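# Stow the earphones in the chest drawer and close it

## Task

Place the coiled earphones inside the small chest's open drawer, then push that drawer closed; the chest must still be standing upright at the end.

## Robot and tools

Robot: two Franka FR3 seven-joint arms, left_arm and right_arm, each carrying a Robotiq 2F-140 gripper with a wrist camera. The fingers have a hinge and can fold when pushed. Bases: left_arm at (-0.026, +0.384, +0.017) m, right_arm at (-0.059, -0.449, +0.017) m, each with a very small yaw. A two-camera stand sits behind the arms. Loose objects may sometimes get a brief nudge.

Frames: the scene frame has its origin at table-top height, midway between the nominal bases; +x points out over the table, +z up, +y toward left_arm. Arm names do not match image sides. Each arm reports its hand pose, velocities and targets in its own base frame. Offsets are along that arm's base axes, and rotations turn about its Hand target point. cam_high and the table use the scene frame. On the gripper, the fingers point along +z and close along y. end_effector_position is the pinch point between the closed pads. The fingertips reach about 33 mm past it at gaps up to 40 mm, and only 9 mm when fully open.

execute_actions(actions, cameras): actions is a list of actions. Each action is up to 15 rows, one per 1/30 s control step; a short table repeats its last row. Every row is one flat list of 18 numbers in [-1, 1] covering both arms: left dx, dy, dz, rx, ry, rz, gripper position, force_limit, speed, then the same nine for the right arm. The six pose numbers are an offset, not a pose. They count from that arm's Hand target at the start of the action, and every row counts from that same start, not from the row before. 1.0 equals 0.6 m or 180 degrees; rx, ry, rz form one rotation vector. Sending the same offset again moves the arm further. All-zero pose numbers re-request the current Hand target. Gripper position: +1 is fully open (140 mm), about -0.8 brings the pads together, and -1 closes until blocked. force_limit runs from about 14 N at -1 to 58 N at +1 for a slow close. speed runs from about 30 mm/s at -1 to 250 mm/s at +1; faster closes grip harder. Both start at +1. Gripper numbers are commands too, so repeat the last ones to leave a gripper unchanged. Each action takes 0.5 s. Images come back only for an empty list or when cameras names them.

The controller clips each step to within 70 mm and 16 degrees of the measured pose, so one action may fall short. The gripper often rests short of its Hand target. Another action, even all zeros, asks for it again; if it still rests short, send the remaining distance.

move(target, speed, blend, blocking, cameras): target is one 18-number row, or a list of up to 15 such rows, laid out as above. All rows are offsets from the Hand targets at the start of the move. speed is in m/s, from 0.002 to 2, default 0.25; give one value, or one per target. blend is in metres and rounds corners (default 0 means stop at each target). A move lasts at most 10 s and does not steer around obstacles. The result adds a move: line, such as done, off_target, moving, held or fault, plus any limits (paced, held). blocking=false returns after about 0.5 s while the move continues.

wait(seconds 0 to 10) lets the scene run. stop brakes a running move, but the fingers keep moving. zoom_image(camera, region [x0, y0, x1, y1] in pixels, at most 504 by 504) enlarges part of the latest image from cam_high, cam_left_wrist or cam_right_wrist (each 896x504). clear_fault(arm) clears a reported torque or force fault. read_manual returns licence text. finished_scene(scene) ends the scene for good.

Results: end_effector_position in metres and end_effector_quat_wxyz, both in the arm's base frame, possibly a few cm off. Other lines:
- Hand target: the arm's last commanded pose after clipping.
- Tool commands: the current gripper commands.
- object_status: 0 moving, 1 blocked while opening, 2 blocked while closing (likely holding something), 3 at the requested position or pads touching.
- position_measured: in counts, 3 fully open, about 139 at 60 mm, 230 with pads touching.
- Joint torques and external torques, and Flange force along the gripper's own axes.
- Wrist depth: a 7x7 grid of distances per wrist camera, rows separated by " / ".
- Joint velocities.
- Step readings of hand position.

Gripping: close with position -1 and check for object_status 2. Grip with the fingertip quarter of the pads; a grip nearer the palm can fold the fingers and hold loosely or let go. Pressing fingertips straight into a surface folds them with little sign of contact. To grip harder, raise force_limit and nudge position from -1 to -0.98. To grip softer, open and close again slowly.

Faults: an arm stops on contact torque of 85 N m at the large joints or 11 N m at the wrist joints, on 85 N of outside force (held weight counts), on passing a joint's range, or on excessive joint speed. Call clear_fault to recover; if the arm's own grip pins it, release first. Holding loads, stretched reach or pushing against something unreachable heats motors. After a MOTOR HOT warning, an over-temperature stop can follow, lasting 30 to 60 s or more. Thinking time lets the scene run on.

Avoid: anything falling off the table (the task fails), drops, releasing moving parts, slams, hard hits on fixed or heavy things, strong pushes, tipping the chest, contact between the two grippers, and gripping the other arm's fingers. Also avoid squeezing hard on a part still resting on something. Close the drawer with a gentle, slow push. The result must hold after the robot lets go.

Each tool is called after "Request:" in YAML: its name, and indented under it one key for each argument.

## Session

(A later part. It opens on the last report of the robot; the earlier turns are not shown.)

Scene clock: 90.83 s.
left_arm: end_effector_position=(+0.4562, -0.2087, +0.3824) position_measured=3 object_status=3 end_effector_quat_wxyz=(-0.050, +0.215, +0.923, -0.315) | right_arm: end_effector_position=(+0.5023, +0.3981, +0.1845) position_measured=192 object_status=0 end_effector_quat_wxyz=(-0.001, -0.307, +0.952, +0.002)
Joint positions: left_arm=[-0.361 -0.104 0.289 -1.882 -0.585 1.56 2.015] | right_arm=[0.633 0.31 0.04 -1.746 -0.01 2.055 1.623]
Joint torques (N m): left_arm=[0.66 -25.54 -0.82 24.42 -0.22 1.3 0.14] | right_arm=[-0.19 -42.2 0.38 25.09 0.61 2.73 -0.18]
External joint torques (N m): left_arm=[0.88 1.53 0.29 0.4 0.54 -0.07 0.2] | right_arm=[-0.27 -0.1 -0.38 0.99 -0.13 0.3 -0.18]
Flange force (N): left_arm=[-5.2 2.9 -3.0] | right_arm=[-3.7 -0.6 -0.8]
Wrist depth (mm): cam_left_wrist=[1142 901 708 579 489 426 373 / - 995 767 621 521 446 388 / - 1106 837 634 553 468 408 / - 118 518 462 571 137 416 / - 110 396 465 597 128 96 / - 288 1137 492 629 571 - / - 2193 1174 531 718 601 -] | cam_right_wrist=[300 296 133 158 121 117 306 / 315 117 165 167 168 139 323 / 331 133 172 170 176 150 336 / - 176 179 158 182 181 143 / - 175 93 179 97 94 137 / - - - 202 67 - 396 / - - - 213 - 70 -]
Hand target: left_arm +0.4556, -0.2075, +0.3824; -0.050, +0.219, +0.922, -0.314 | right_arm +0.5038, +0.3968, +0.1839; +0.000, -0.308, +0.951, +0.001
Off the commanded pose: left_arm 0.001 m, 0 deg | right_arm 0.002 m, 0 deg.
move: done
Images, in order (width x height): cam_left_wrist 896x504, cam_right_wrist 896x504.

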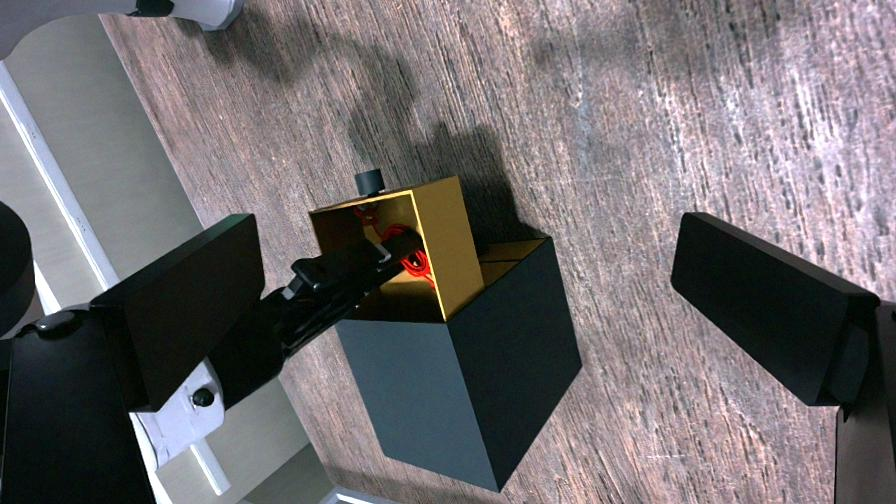

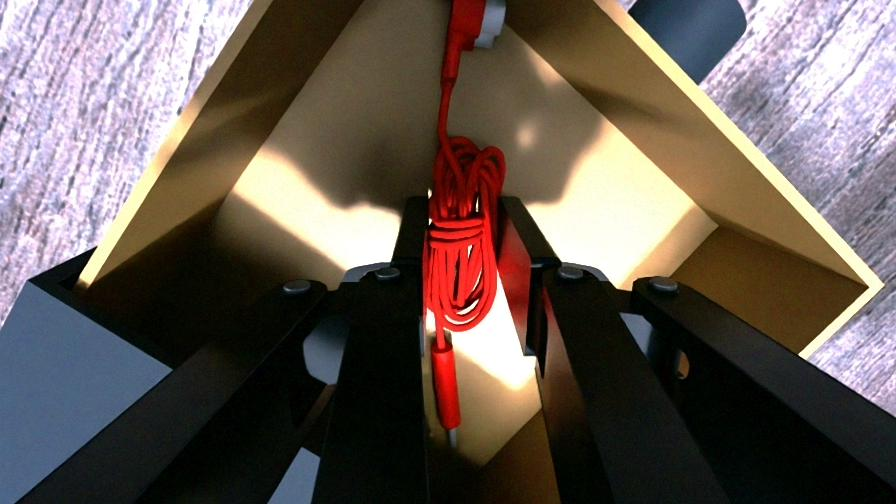

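Request:
move:
  target: [0,0,0,0,0,0,1,1,1, 0,0,0,0,0,0,-0.34,-1,-1]
  speed: 0.02
  cameras: ["cam_right_wrist"]

Request:
zoom_image:
  camera: "cam_right_wrist"
  region: [280, 0, 700, 400]

Scene clock: 91.87 s.
left_arm: end_effector_position=(+0.4562, -0.2087, +0.3824) position_measured=3 object_status=3 end_effector_quat_wxyz=(-0.050, +0.215, +0.923, -0.315) | right_arm: end_effector_position=(+0.5023, +0.3981, +0.1845) position_measured=172 object_status=0 end_effector_quat_wxyz=(-0.001, -0.307, +0.952, +0.002)
Joint positions: left_arm=[-0.361 -0.104 0.289 -1.882 -0.585 1.56 2.015] | right_arm=[0.633 0.31 0.04 -1.746 -0.01 2.055 1.623]
Joint torques (N m): left_arm=[0.65 -25.58 -0.83 24.46 -0.2 1.32 0.16] | right_arm=[-0.2 -42.19 0.43 25.04 0.6 2.72 -0.17]
External joint torques (N m): left_arm=[0.73 1.59 0.14 0.39 0.54 -0.06 0.22] | right_arm=[-0.27 -0.13 -0.31 0.95 -0.13 0.3 -0.17]
Flange force (N): left_arm=[-5.4 2.8 -2.8] | right_arm=[-3.5 -0.6 -0.8]
Wrist depth (mm): cam_left_wrist=[656 879 712 579 491 424 370 / - 995 767 619 517 448 391 / 2478 1059 840 644 553 470 406 / - 118 514 472 572 136 416 / - 109 397 462 593 128 96 / - 287 1180 469 624 570 - / - 296 1251 972 731 606 -] | cam_right_wrist=[300 295 127 159 121 118 306 / 315 - 165 166 168 128 322 / 332 113 171 170 176 150 336 / - 178 177 172 160 179 143 / 107 94 94 191 - 94 135 / - 77 - 203 - - - / - - - 211 - - -]
Hand target: left_arm +0.4556, -0.2075, +0.3824; -0.050, +0.219, +0.922, -0.314 | right_arm +0.5038, +0.3968, +0.1839; +0.000, -0.308, +0.951, +0.001
Off the commanded pose: left_arm 0.001 m, 0 deg | right_arm 0.002 m, 0 deg.
move: done
Images, in order (width x height): cam_right_wrist 896x504.

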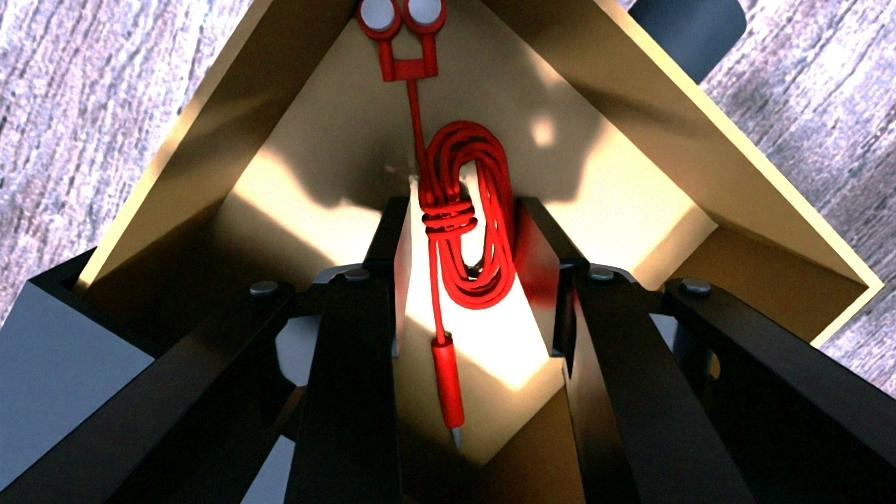

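Scaled by 1.200 from the camera's 896x504 image, which has a finer 1280x720 frame.

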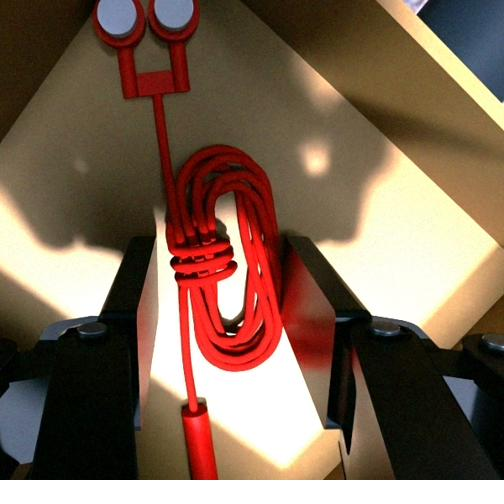

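Request:
move:
  target: [0,0,0,0,0,0,1,1,1, 0,0,0.25,0,0,0,-0.34,-1,-1]
  speed: 0.12
  cameras: ["cam_right_wrist","cam_left_wrist"]

Request:
zoom_image:
  camera: "cam_left_wrist"
  region: [300, 150, 600, 350]

Scene clock: 94.20 s.
left_arm: end_effector_position=(+0.4562, -0.2087, +0.3824) position_measured=3 object_status=3 end_effector_quat_wxyz=(-0.050, +0.215, +0.923, -0.315) | right_arm: end_effector_position=(+0.5044, +0.3970, +0.3342) position_measured=172 object_status=3 end_effector_quat_wxyz=(+0.001, -0.306, +0.952, +0.001)
Joint positions: left_arm=[-0.361 -0.104 0.289 -1.882 -0.585 1.56 2.015] | right_arm=[0.633 0.263 0.04 -1.429 -0.01 1.695 1.622]
Joint velocities: left_arm=[within noise] | right_arm=[0.001 0.001 0 0.001 -0.001 -0.004 0.001]
Joint torques (N m): left_arm=[0.66 -25.59 -0.86 24.45 -0.22 1.3 0.16] | right_arm=[0.29 -40.97 0.49 26.17 1.03 2.07 -0.23]
External joint torques (N m): left_arm=[0.58 1.51 -0.07 0.43 0.51 -0.09 0.22] | right_arm=[0.36 -0.17 -0.01 1.83 0.22 -0.36 -0.23]
Flange force (N): left_arm=[-5.4 2.4 -2.7] | right_arm=[-9.5 0.4 -6.5]
Wrist depth (mm): cam_left_wrist=[1087 921 714 580 492 424 375 / 2118 1020 779 621 522 443 389 / - 1087 840 632 549 471 406 / - 118 976 515 582 137 414 / - 109 404 455 597 128 96 / - 313 1137 464 627 570 - / - 2636 1325 542 720 597 -] | cam_right_wrist=[436 436 438 295 438 441 440 / 458 457 461 - 319 466 466 / 485 482 320 - 321 490 492 / 509 501 255 336 160 517 517 / 541 76 94 280 - 94 548 / - 77 - 293 - - - / - - - 621 - - -]
Hand target: left_arm +0.4556, -0.2075, +0.3824; -0.050, +0.219, +0.922, -0.314 | right_arm +0.5038, +0.3968, +0.3339; +0.000, -0.308, +0.951, +0.001
Off the commanded pose: left_arm 0.001 m, 0 deg | right_arm 0.001 m, 0 deg.
move: done
Images, in order (width x height): cam_left_wrist 896x504, cam_right_wrist 896x504.

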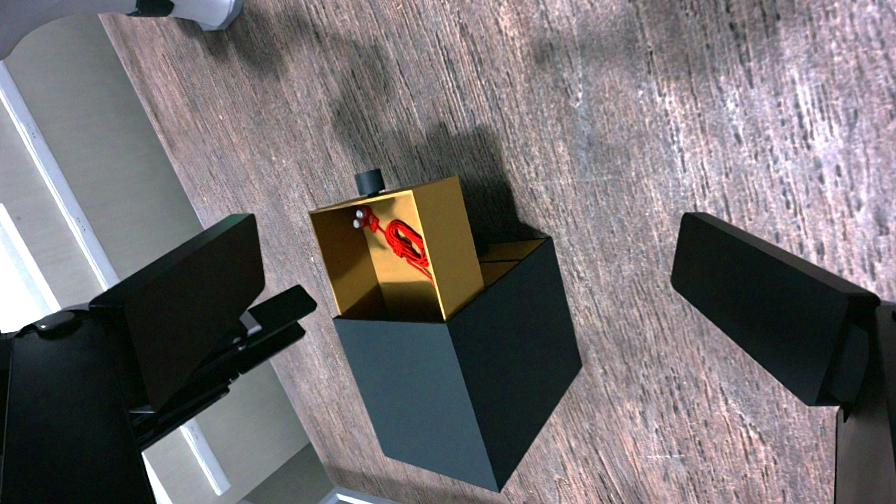

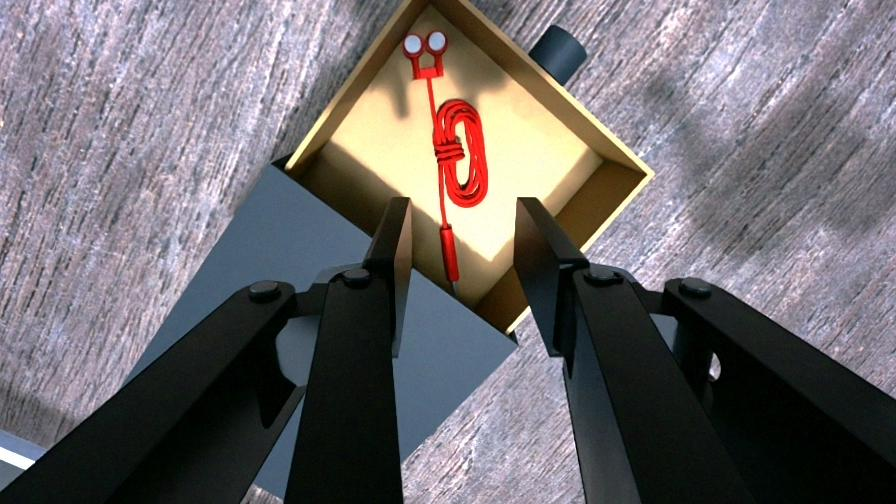

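Scaled by 1.680 from the camera's 896x504 image, which has a finer 1280x720 frame.

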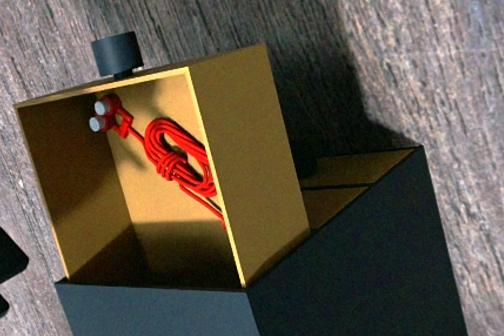

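Request:
move:
  target:
    - [0,0,0,0,0,0,1,1,1, -0.2397,0.0242,0,0,0,-0.2194,-1,-1,-0.5]
    - [0,0,0,0,0,0,1,1,1, -0.2397,0.0242,-0.248,0,0,-0.2194,-1,-1,-0.5]
  speed: [0.2,0.15]
  blend: 0.02
  cameras: ["all"]

Request:
zoom_image:
  camera: "cam_left_wrist"
  region: [260, 100, 600, 350]

Scene clock: 99.87 s.
left_arm: end_effector_position=(+0.4562, -0.2087, +0.3824) position_measured=3 object_status=3 end_effector_quat_wxyz=(-0.050, +0.215, +0.923, -0.315) | right_arm: end_effector_position=(+0.3598, +0.4099, +0.1845) position_measured=232 object_status=3 end_effector_quat_wxyz=(-0.002, +0.030, +1.000, +0.000)
Joint positions: left_arm=[-0.361 -0.104 0.289 -1.882 -0.585 1.56 2.015] | right_arm=[0.768 0.032 0.082 -2.124 0 2.153 2.481]
Joint velocities: left_arm=[within noise] | right_arm=[0 -0.001 -0.001 0.001 0.001 0.003 0.003]
Joint torques (N m): left_arm=[0.65 -25.59 -0.84 24.42 -0.22 1.31 0.1] | right_arm=[0.98 -32.77 0.42 24.78 0.63 2.72 0.27]
External joint torques (N m): left_arm=[0.88 1.7 0.28 0.29 0.55 -0.06 0.17] | right_arm=[0.92 -0.38 0.25 1.2 -0.13 0.28 0.27]
Flange force (N): left_arm=[-5.4 3.0 -2.8] | right_arm=[-0.7 3.5 -1.3]
Wrist depth (mm): cam_left_wrist=[2608 908 710 580 491 426 373 / 284 946 718 619 517 448 390 / 249 302 840 635 554 471 410 / 255 118 942 467 584 137 415 / - 109 1092 463 594 128 96 / - 101 1271 456 626 566 - / - - 1221 946 722 597 -] | cam_right_wrist=[302 303 303 305 306 305 305 / 316 318 319 320 320 321 322 / 335 335 336 337 337 338 339 / 353 354 355 123 353 358 358 / 377 370 - 88 88 374 381 / 395 - - - 70 - 402 / - - - - - - -]
Hand target: left_arm +0.4556, -0.2075, +0.3824; -0.050, +0.219, +0.922, -0.314 | right_arm +0.3600, +0.4113, +0.1851; +0.000, +0.031, +1.000, +0.001
Off the commanded pose: left_arm 0.001 m, 0 deg | right_arm 0.002 m, 0 deg.
move: done

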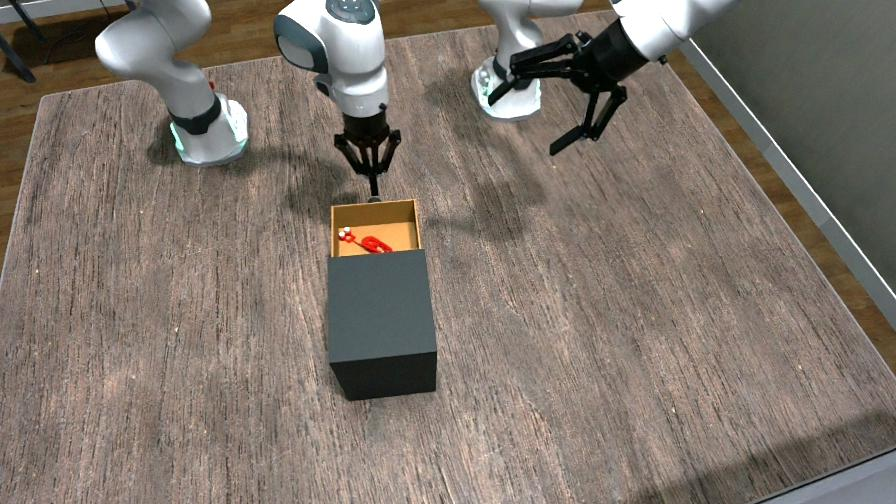

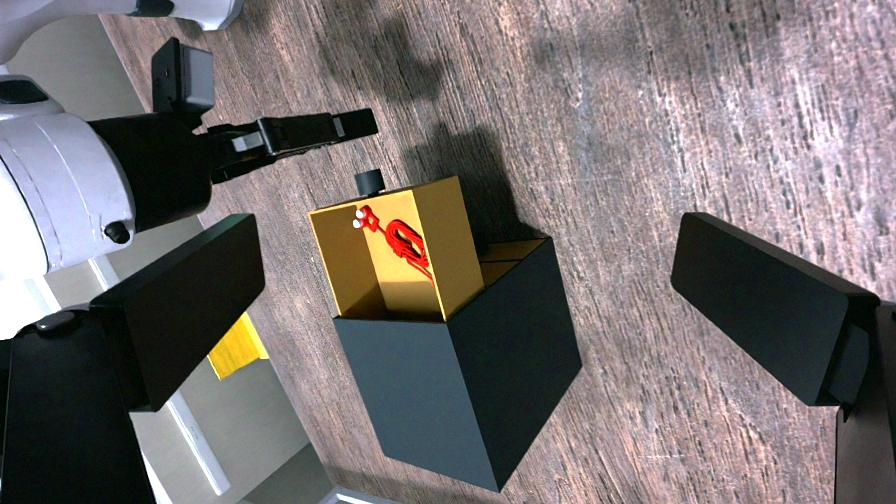

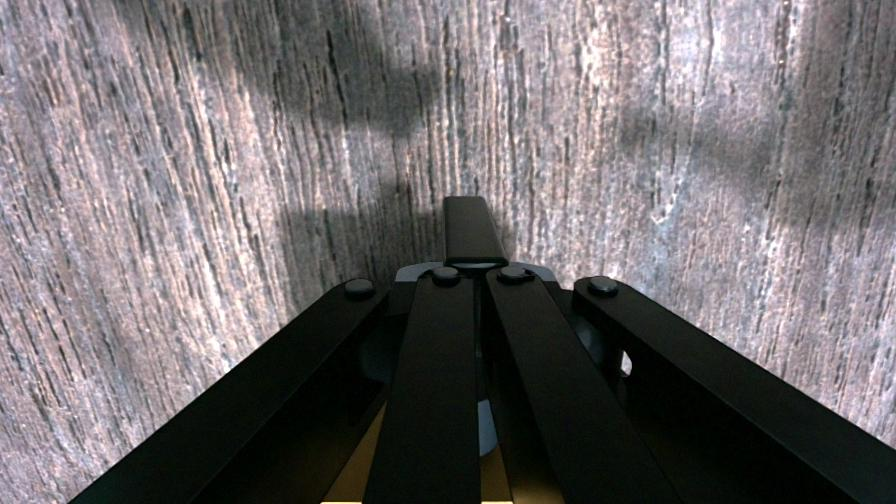

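Scaled by 1.482 from the camera's 896x504 image, which has a finer 1280x720 frame.

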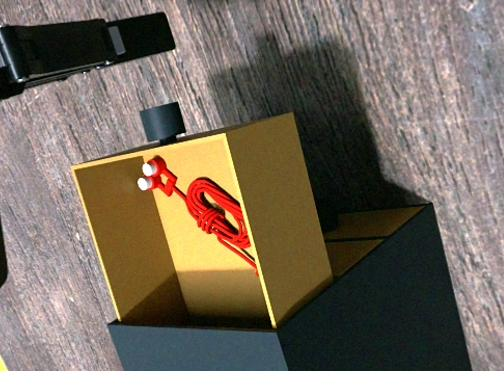

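Request:
move:
  target:
    - [0,0,0,0,0,0,1,1,1, 0.0416,-0.0028,0,0,0,0,-1,-1,-0.5]
    - [0,0,0,0,0,0,1,1,1, 0.1995,-0.0137,0,0,0,0,-1,-1,-0.5]
  speed: [0.04,0.05]
  blend: 0.005
  cameras: ["cam_left_wrist","cam_high"]

Request:
zoom_image:
  camera: "cam_left_wrist"
  region: [260, 100, 600, 350]

Scene clock: 105.27 s.
left_arm: end_effector_position=(+0.4562, -0.2087, +0.3824) position_measured=3 object_status=3 end_effector_quat_wxyz=(-0.050, +0.215, +0.923, -0.315) | right_arm: end_effector_position=(+0.4790, +0.4045, +0.1855) position_measured=232 object_status=3 end_effector_quat_wxyz=(+0.000, +0.035, +0.999, +0.002)
Joint positions: left_arm=[-0.361 -0.104 0.289 -1.882 -0.585 1.56 2.015] | right_arm=[0.67 0.263 0.033 -1.812 -0.007 2.078 2.345]
Joint velocities: left_arm=[within noise] | right_arm=[-0.001 0 0.001 -0.001 0.001 -0.001 -0.005]
Joint torques (N m): left_arm=[0.62 -25.63 -0.87 24.43 -0.22 1.31 0.14] | right_arm=[-0.3 -40.43 0.45 25.81 0.63 2.19 -0.24]
External joint torques (N m): left_arm=[0.72 1.45 0.11 0.44 0.53 -0.07 0.2] | right_arm=[-0.23 0.14 -0.03 1.76 -0.16 -0.26 -0.24]
Flange force (N): left_arm=[-5.2 2.6 -2.8] | right_arm=[-6.4 5.3 -2.8]
Wrist depth (mm): cam_left_wrist=[640 918 708 580 487 424 374 / - 1003 779 621 519 443 390 / 2528 1163 846 668 552 470 406 / - 118 461 624 572 137 415 / - 110 508 471 589 128 96 / - 282 1203 474 627 572 - / - 2693 1251 876 731 603 -] | cam_right_wrist=[302 303 303 303 306 306 307 / 316 318 319 320 321 321 323 / 334 336 336 336 339 338 340 / 353 354 351 123 353 358 360 / 374 372 - 88 88 377 383 / 393 - - - 70 - 403 / - - - - - - -]
Hand target: left_arm +0.4556, -0.2075, +0.3824; -0.050, +0.219, +0.922, -0.314 | right_arm +0.4797, +0.4031, +0.1851; +0.000, +0.031, +1.000, +0.001
Off the commanded pose: left_arm 0.001 m, 0 deg | right_arm 0.002 m, 0 deg.
move: done
Images, in order (width x height): cam_high 896x504, cam_left_wrist 896x504.

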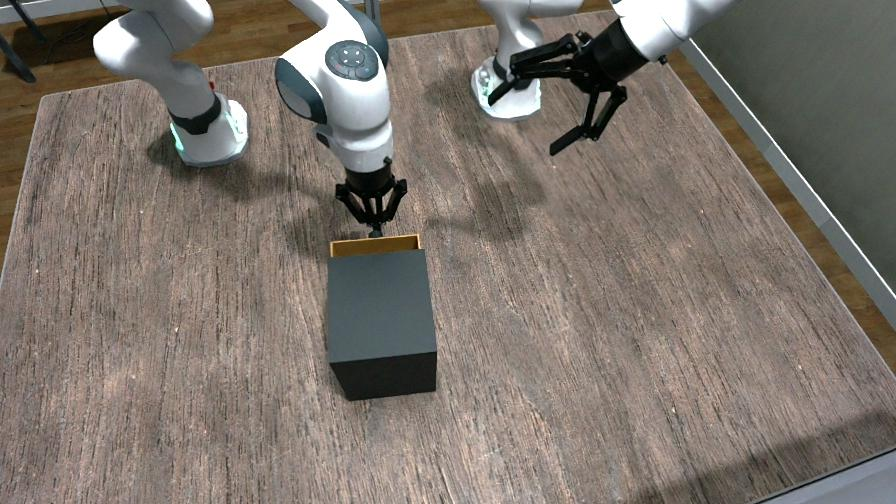

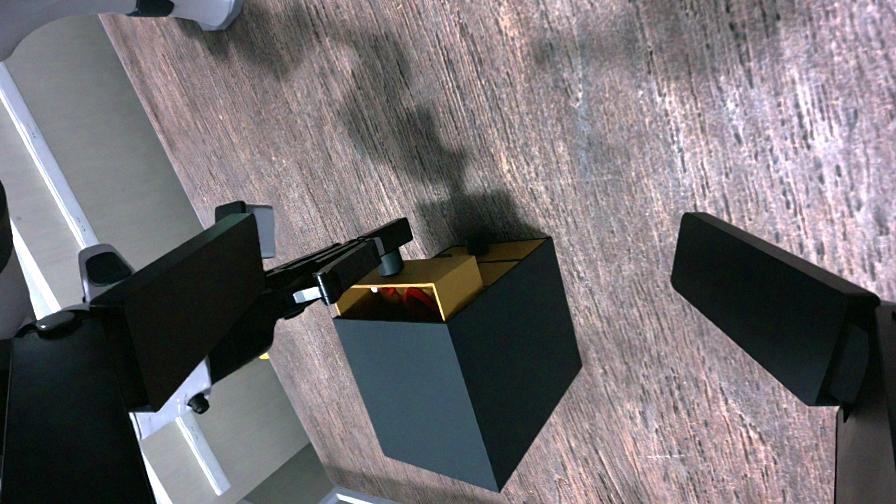

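Scaled by 1.482 from the camera's 896x504 image, which has a finer 1280x720 frame.

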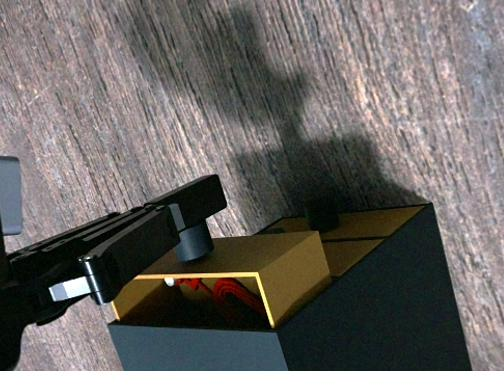

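Request:
move:
  target: [0,0,0,0,0,0,1,1,1, 0.0432,-0.003,0,0,0,0,-1,-1,-0.5]
  speed: 0.04
  cameras: ["cam_left_wrist","cam_high"]

Request:
zoom_image:
  camera: "cam_left_wrist"
  region: [300, 180, 600, 350]

Scene clock: 106.90 s.
left_arm: end_effector_position=(+0.4562, -0.2087, +0.3824) position_measured=3 object_status=3 end_effector_quat_wxyz=(-0.050, +0.215, +0.923, -0.315) | right_arm: end_effector_position=(+0.5049, +0.4029, +0.1856) position_measured=232 object_status=3 end_effector_quat_wxyz=(+0.000, +0.035, +0.999, +0.002)
Joint positions: left_arm=[-0.361 -0.104 0.289 -1.882 -0.585 1.56 2.015] | right_arm=[0.647 0.32 0.028 -1.728 -0.007 2.052 2.317]
Joint velocities: left_arm=[within noise] | right_arm=[0 0.001 0.001 0 0 -0.002 -0.006]
Joint torques (N m): left_arm=[0.65 -25.63 -0.88 24.41 -0.21 1.3 0.13] | right_arm=[-0.31 -42.33 0.5 25.93 0.61 2.2 -0.22]
External joint torques (N m): left_arm=[0.77 1.3 0.11 0.52 0.52 -0.07 0.19] | right_arm=[-0.23 0.12 -0.04 1.81 -0.18 -0.24 -0.22]
Flange force (N): left_arm=[-5.0 2.4 -3.0] | right_arm=[-7.0 5.6 -2.9]
Wrist depth (mm): cam_left_wrist=[2528 932 708 580 493 424 372 / - 991 777 626 517 445 390 / - 1077 837 672 551 466 406 / 2453 118 891 670 567 136 415 / - 110 378 463 593 128 96 / - 284 1191 472 623 567 - / - 2723 1239 946 725 600 -] | cam_right_wrist=[302 302 303 304 305 304 306 / 316 317 319 318 321 322 321 / 333 334 336 337 338 337 341 / 353 354 350 123 349 360 361 / 374 371 - 88 88 375 382 / 392 - - - 70 - 403 / - - - - - - -]
Hand target: left_arm +0.4556, -0.2075, +0.3824; -0.050, +0.219, +0.922, -0.314 | right_arm +0.5056, +0.4013, +0.1851; +0.000, +0.031, +1.000, +0.001
Off the commanded pose: left_arm 0.001 m, 0 deg | right_arm 0.002 m, 0 deg.
move: done
Images, in order (width x height): cam_high 896x504, cam_left_wrist 896x504.

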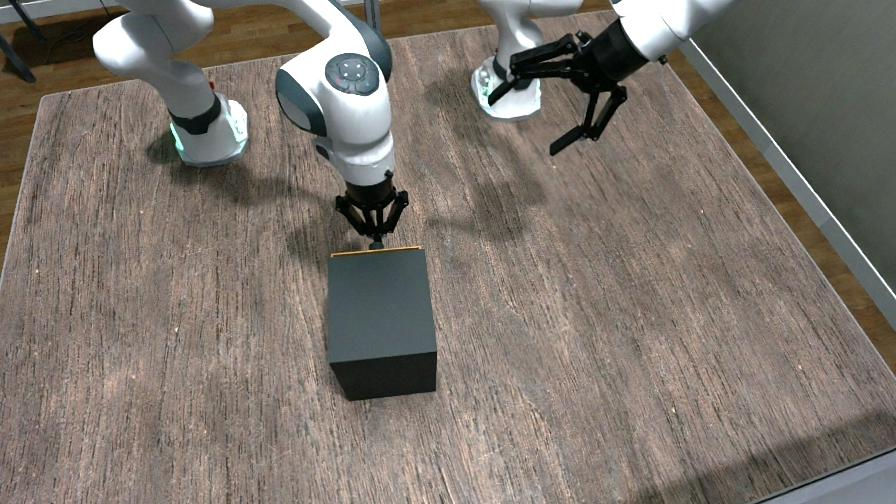

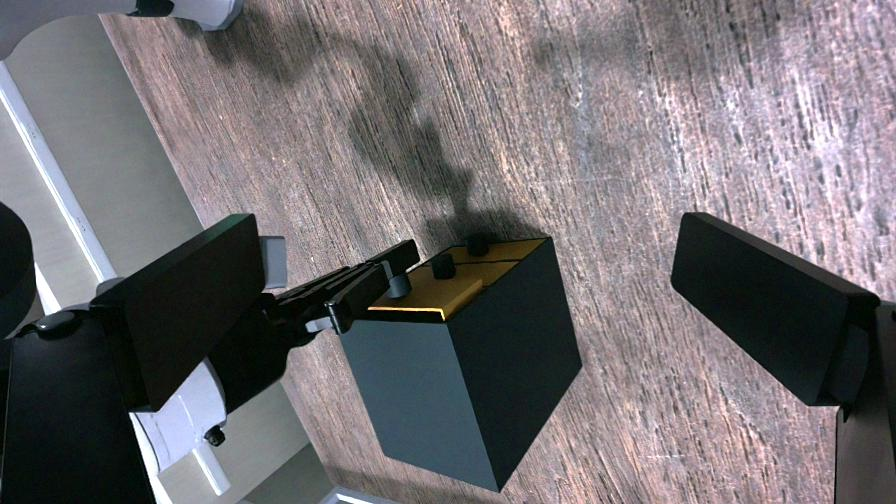

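Scaled by 1.680 from the camera's 896x504 image, which has a finer 1280x720 frame.

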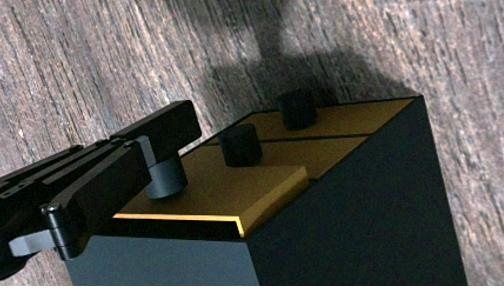

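Request:
move:
  target: [0,0,0,0,0,0,1,1,1, 0.0108,-0.0008,0,0,0,0,-1,-1,-0.5]
  speed: 0.02
  cameras: ["cam_left_wrist"]

Request:
zoom_image:
  camera: "cam_left_wrist"
  region: [340, 210, 560, 340]

Scene clock: 108.07 s.
left_arm: end_effector_position=(+0.4562, -0.2087, +0.3824) position_measured=3 object_status=3 end_effector_quat_wxyz=(-0.050, +0.215, +0.923, -0.315) | right_arm: end_effector_position=(+0.5108, +0.4029, +0.1856) position_measured=232 object_status=3 end_effector_quat_wxyz=(+0.000, +0.034, +0.999, +0.002)
Joint positions: left_arm=[-0.361 -0.104 0.289 -1.882 -0.585 1.56 2.015] | right_arm=[0.642 0.335 0.028 -1.706 -0.007 2.045 2.31]
Joint velocities: left_arm=[within noise] | right_arm=[-0.001 0.001 -0.001 0.002 0 -0.002 -0.005]
Joint torques (N m): left_arm=[0.64 -25.63 -0.83 24.41 -0.21 1.32 0.17] | right_arm=[-0.55 -42.62 0.37 26.08 0.59 2.26 -0.27]
External joint torques (N m): left_arm=[0.76 1.59 0.18 0.36 0.54 -0.05 0.23] | right_arm=[-0.41 0.24 -0.14 2 -0.2 -0.17 -0.27]
Flange force (N): left_arm=[-5.3 2.9 -2.7] | right_arm=[-8.2 6.2 -2.9]
Wrist depth (mm): cam_left_wrist=[708 925 706 582 490 427 374 / - 1007 777 624 519 446 391 / - 1092 840 668 551 467 408 / - 118 901 692 575 137 414 / - 109 379 470 594 128 96 / - 283 1092 471 627 567 - / - 284 1215 1028 720 604 -] | cam_right_wrist=[301 302 303 303 305 305 305 / 317 317 319 319 320 322 322 / 333 336 336 337 338 340 340 / 352 354 346 123 343 359 360 / 375 371 - 88 88 377 383 / 394 - - - 70 - 404 / - - - - - - -]
Hand target: left_arm +0.4556, -0.2075, +0.3824; -0.050, +0.219, +0.922, -0.314 | right_arm +0.5121, +0.4008, +0.1851; +0.000, +0.031, +1.000, +0.001
Off the commanded pose: left_arm 0.001 m, 0 deg | right_arm 0.003 m, 0 deg.
move: done
Images, in order (width x height): cam_left_wrist 896x504.

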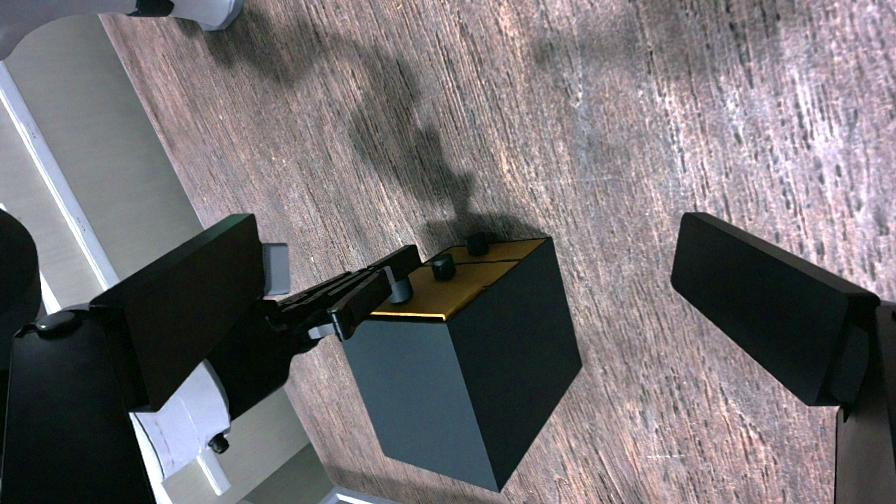

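Scaled by 2.291 from the camera's 896x504 image, which has a finer 1280x720 frame.

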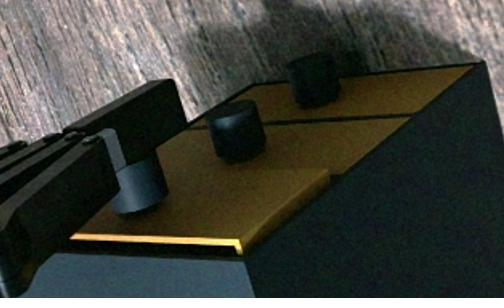

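Request:
move:
  target: [0,0,0,0,0,0,1,1,1, 0.0075,-0.0005,0,0,0,0,-1,-1,-0.5]
  speed: 0.015
  cameras: ["cam_left_wrist"]

Request:
zoom_image:
  camera: "cam_left_wrist"
  region: [340, 210, 560, 340]

Scene clock: 109.17 s.
left_arm: end_effector_position=(+0.4562, -0.2087, +0.3824) position_measured=3 object_status=3 end_effector_quat_wxyz=(-0.050, +0.215, +0.923, -0.315) | right_arm: end_effector_position=(+0.5152, +0.4027, +0.1856) position_measured=232 object_status=3 end_effector_quat_wxyz=(+0.000, +0.034, +0.999, +0.002)
Joint positions: left_arm=[-0.361 -0.104 0.289 -1.882 -0.585 1.56 2.015] | right_arm=[0.637 0.346 0.028 -1.69 -0.007 2.039 2.305]
Joint torques (N m): left_arm=[0.63 -25.56 -0.83 24.43 -0.22 1.32 0.17] | right_arm=[-0.48 -43.45 0.33 26.19 0.55 2.25 -0.28]
External joint torques (N m): left_arm=[0.72 1.76 0.14 0.32 0.53 -0.06 0.23] | right_arm=[-0.47 -0.18 -0.31 1.99 -0.25 -0.2 -0.28]
Flange force (N): left_arm=[-5.7 3.0 -2.7] | right_arm=[-7.5 5.2 -3.4]
Wrist depth (mm): cam_left_wrist=[659 911 706 580 492 427 374 / - 995 782 619 519 445 390 / - 1121 843 677 552 472 406 / - 118 928 685 572 137 414 / - 109 377 468 587 128 96 / - 282 1096 442 623 566 - / - 287 1291 1046 718 601 -] | cam_right_wrist=[301 303 302 304 306 305 306 / 316 318 319 320 321 322 322 / 334 334 336 333 339 340 340 / 353 353 331 123 328 359 360 / 375 371 - 88 88 377 382 / 394 - - - 70 - 403 / - - - - - - -]
Hand target: left_arm +0.4556, -0.2075, +0.3824; -0.050, +0.219, +0.922, -0.314 | right_arm +0.5166, +0.4005, +0.1851; +0.000, +0.031, +1.000, +0.001
Off the commanded pose: left_arm 0.001 m, 0 deg | right_arm 0.003 m, 0 deg.
move: done
Images, in order (width x height): cam_left_wrist 896x504.

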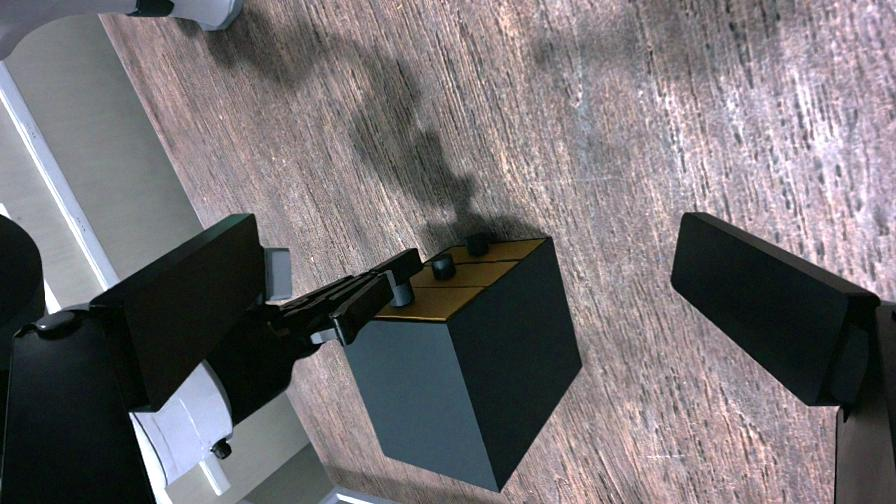

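Scaled by 2.291 from the camera's 896x504 image, which has a finer 1280x720 frame.

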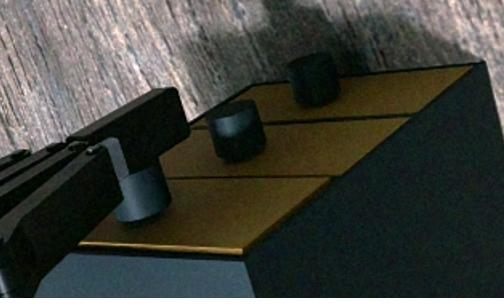

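Request:
move:
  target: [0,0,0,0,0,0,1,1,1, 0.0042,-0.0003,0,0,0,0,-1,-1,-0.5]
  speed: 0.01
  cameras: ["cam_left_wrist"]

Request:
zoom_image:
  camera: "cam_left_wrist"
  region: [340, 210, 560, 340]

Scene clock: 110.20 s.
left_arm: end_effector_position=(+0.4562, -0.2087, +0.3824) position_measured=3 object_status=3 end_effector_quat_wxyz=(-0.050, +0.215, +0.923, -0.315) | right_arm: end_effector_position=(+0.5175, +0.4026, +0.1857) position_measured=232 object_status=3 end_effector_quat_wxyz=(+0.000, +0.033, +0.999, +0.002)
Joint positions: left_arm=[-0.361 -0.104 0.289 -1.882 -0.585 1.56 2.015] | right_arm=[0.635 0.351 0.028 -1.682 -0.007 2.036 2.302]
Joint velocities: left_arm=[within noise] | right_arm=[-0.002 0 0.001 0.004 0 -0.002 -0.003]
Joint torques (N m): left_arm=[0.63 -25.59 -0.82 24.39 -0.21 1.32 0.16] | right_arm=[-0.6 -43.05 0.25 25.78 0.55 2.36 -0.22]
External joint torques (N m): left_arm=[0.57 1.57 -0.01 0.35 0.52 -0.08 0.22] | right_arm=[-0.72 0.51 -0.52 1.53 -0.26 -0.08 -0.22]
Flange force (N): left_arm=[-5.3 2.6 -2.5] | right_arm=[-7.6 4.9 -1.9]
Wrist depth (mm): cam_left_wrist=[666 898 712 578 490 425 374 / - 976 770 618 518 447 388 / - 1101 846 663 548 469 406 / - 118 939 681 570 137 414 / - 109 381 472 597 128 96 / - 285 1137 - 634 568 - / - 285 1361 1003 725 607 -] | cam_right_wrist=[300 301 302 304 305 305 306 / 316 318 319 320 320 322 322 / 333 333 335 334 338 339 340 / 353 354 323 114 293 359 361 / 374 371 - 88 88 377 383 / 391 - - - 70 - 403 / - - - - - - -]
Hand target: left_arm +0.4556, -0.2075, +0.3824; -0.050, +0.219, +0.922, -0.314 | right_arm +0.5191, +0.4003, +0.1851; +0.000, +0.031, +1.000, +0.001
Off the commanded pose: left_arm 0.001 m, 0 deg | right_arm 0.003 m, 0 deg.
move: done
Images, in order (width x height): cam_left_wrist 896x504.

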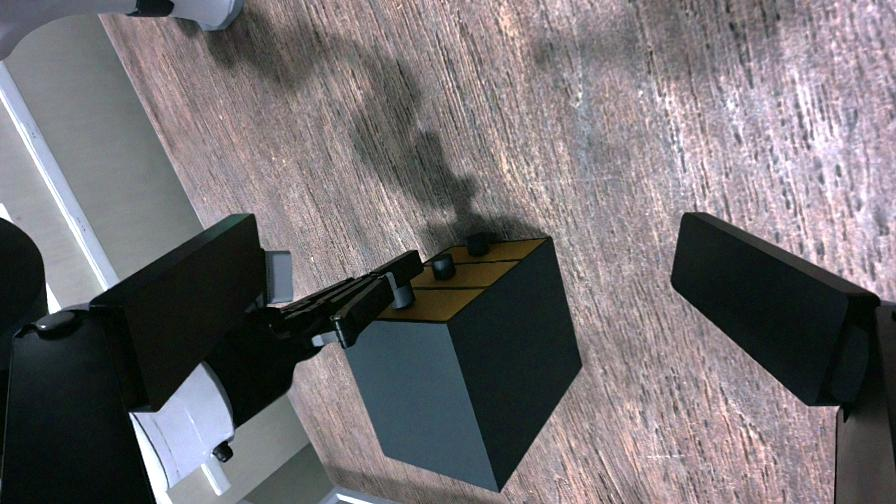

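Scaled by 2.291 from the camera's 896x504 image, which has a finer 1280x720 frame.

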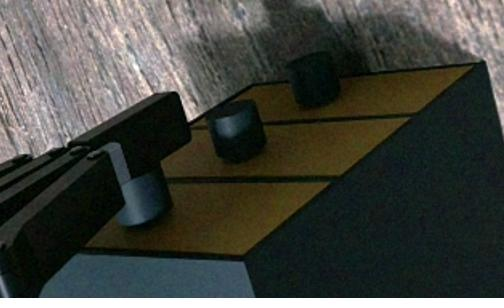

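Request:
move:
  target: [0,0,0,0,0,0,1,1,1, 0.0042,-0.0003,0,0,0,0,-1,-1,-0.5]
  speed: 0.01
  cameras: ["cam_left_wrist"]

Request:
zoom_image:
  camera: "cam_left_wrist"
  region: [340, 210, 560, 340]

Scene clock: 111.17 s.
left_arm: end_effector_position=(+0.4562, -0.2087, +0.3824) position_measured=3 object_status=3 end_effector_quat_wxyz=(-0.050, +0.215, +0.923, -0.315) | right_arm: end_effector_position=(+0.5180, +0.4024, +0.1857) position_measured=232 object_status=3 end_effector_quat_wxyz=(-0.002, +0.032, +0.999, +0.001)
Joint positions: left_arm=[-0.361 -0.104 0.289 -1.882 -0.585 1.56 2.015] | right_arm=[0.635 0.356 0.028 -1.673 -0.007 2.028 2.3]
Joint velocities: left_arm=[within noise] | right_arm=[0.001 0.002 -0.001 0.003 0.001 -0.003 -0.004]
Joint torques (N m): left_arm=[0.6 -25.64 -0.8 24.45 -0.22 1.32 0.17] | right_arm=[-1.23 -43.13 -0.82 26.44 0.51 2.81 -0.18]
External joint torques (N m): left_arm=[0.63 1.56 0.11 0.4 0.52 -0.06 0.23] | right_arm=[-1.11 0.52 -1.39 2.19 -0.29 0.37 -0.18]
Flange force (N): left_arm=[-5.4 2.7 -2.7] | right_arm=[-10.0 6.0 -1.9]
Wrist depth (mm): cam_left_wrist=[642 918 710 582 487 423 371 / - 976 760 615 517 446 390 / - 1121 846 668 553 470 406 / - 118 928 708 571 137 416 / - 109 376 458 591 128 96 / - 285 1131 468 631 568 - / - 297 2478 505 725 600 -] | cam_right_wrist=[302 302 303 303 305 306 305 / 316 317 318 320 320 321 322 / 334 335 335 333 338 339 339 / 354 355 344 123 319 359 359 / 375 372 - 88 88 378 383 / 393 - - - 70 - 401 / - - - - - - -]
Hand target: left_arm +0.4556, -0.2075, +0.3824; -0.050, +0.219, +0.922, -0.314 | right_arm +0.5216, +0.4001, +0.1851; +0.000, +0.031, +1.000, +0.001
Off the commanded pose: left_arm 0.001 m, 0 deg | right_arm 0.004 m, 0 deg.
move: off_target (right_arm)
Images, in order (width x height): cam_left_wrist 896x504.

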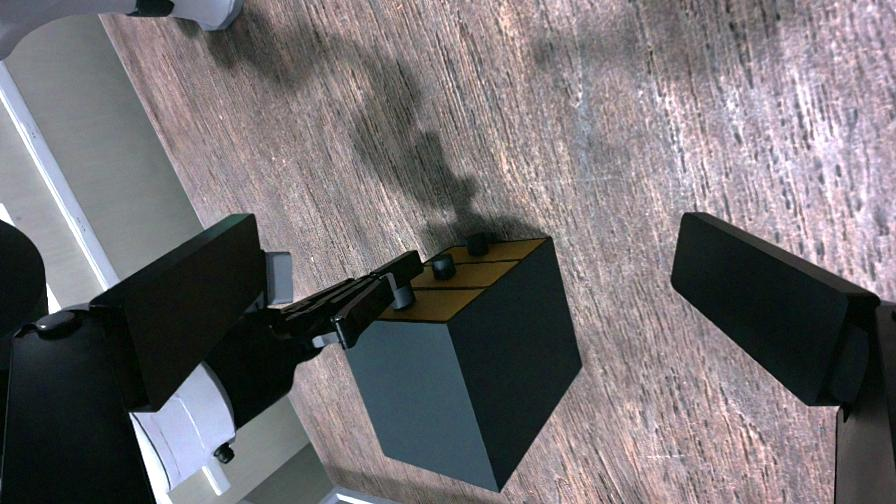

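Scaled by 2.291 from the camera's 896x504 image, which has a finer 1280x720 frame.

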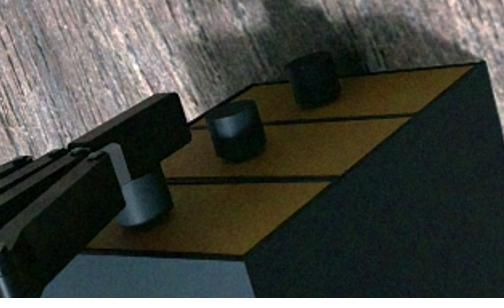

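Request:
move:
  target: [0,0,0,0,0,0,1,1,1, -0.2,0.0137,0,0,0,0,-1,-1,-0.5]
  speed: 0.15
  cameras: ["cam_left_wrist","cam_high"]

Request:
zoom_image:
  camera: "cam_left_wrist"
  region: [320, 190, 600, 350]

Scene clock: 113.33 s.
left_arm: end_effector_position=(+0.4562, -0.2087, +0.3824) position_measured=3 object_status=3 end_effector_quat_wxyz=(-0.050, +0.215, +0.923, -0.315) | right_arm: end_effector_position=(+0.4010, +0.4079, +0.1841) position_measured=232 object_status=3 end_effector_quat_wxyz=(-0.001, +0.027, +1.000, -0.001)
Joint positions: left_arm=[-0.361 -0.104 0.289 -1.882 -0.585 1.56 2.015] | right_arm=[0.726 0.109 0.07 -2.026 -0.008 2.132 2.425]
Joint velocities: left_arm=[within noise] | right_arm=[0 -0.001 0 0 0 0.001 0.006]
Joint torques (N m): left_arm=[0.66 -25.6 -0.82 24.48 -0.2 1.32 0.12] | right_arm=[0.5 -36.17 0.28 24.44 0.95 2.76 0.14]
External joint torques (N m): left_arm=[0.62 1.47 0.01 0.49 0.53 -0.07 0.18] | right_arm=[0.63 -0.97 0.05 0.7 0.2 0.31 0.14]
Flange force (N): left_arm=[-5.4 2.4 -2.8] | right_arm=[0.9 0.3 -1.2]
Wrist depth (mm): cam_left_wrist=[640 908 718 576 489 424 374 / - 1011 772 618 514 446 390 / 266 316 751 659 556 469 406 / 246 119 921 708 572 137 414 / - 109 1077 461 599 128 96 / - 102 1101 461 631 571 - / - - 1209 921 710 600 -] | cam_right_wrist=[301 302 303 304 304 305 304 / 317 318 318 318 319 320 320 / 333 335 336 336 336 337 338 / 353 354 354 124 352 356 358 / 375 371 - 88 88 374 379 / 393 - - - 70 - 399 / - - - - - - -]
Hand target: left_arm +0.4556, -0.2075, +0.3824; -0.050, +0.219, +0.922, -0.314 | right_arm +0.4016, +0.4084, +0.1851; +0.000, +0.031, +1.000, +0.001
Off the commanded pose: left_arm 0.001 m, 0 deg | right_arm 0.001 m, 0 deg.
move: done
Images, in order (width x height): cam_high 896x504, cam_left_wrist 896x504.

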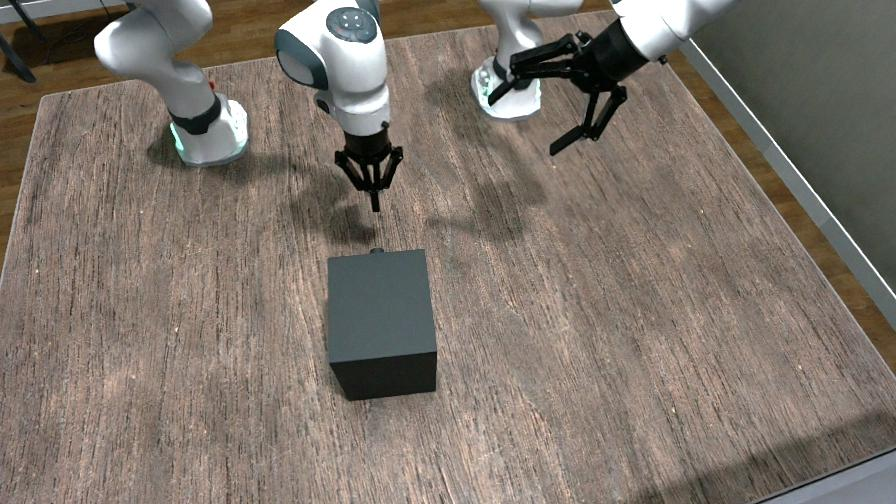

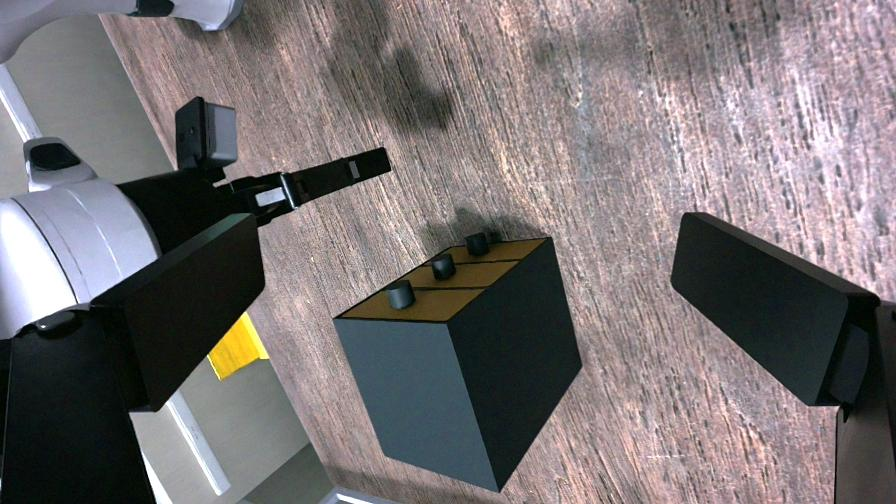

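Scaled by 1.800 from the camera's 896x504 image, which has a finer 1280x720 frame.

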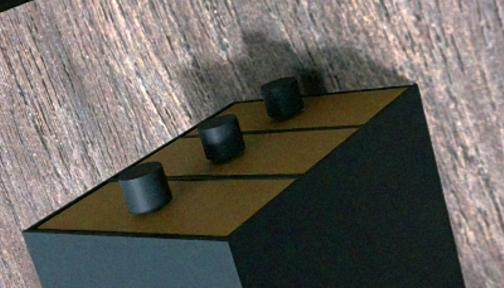

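Drawer is closed, and the chest is upright.

Request:
finished_scene:
  scene: 1

The scene is finished: the task was done.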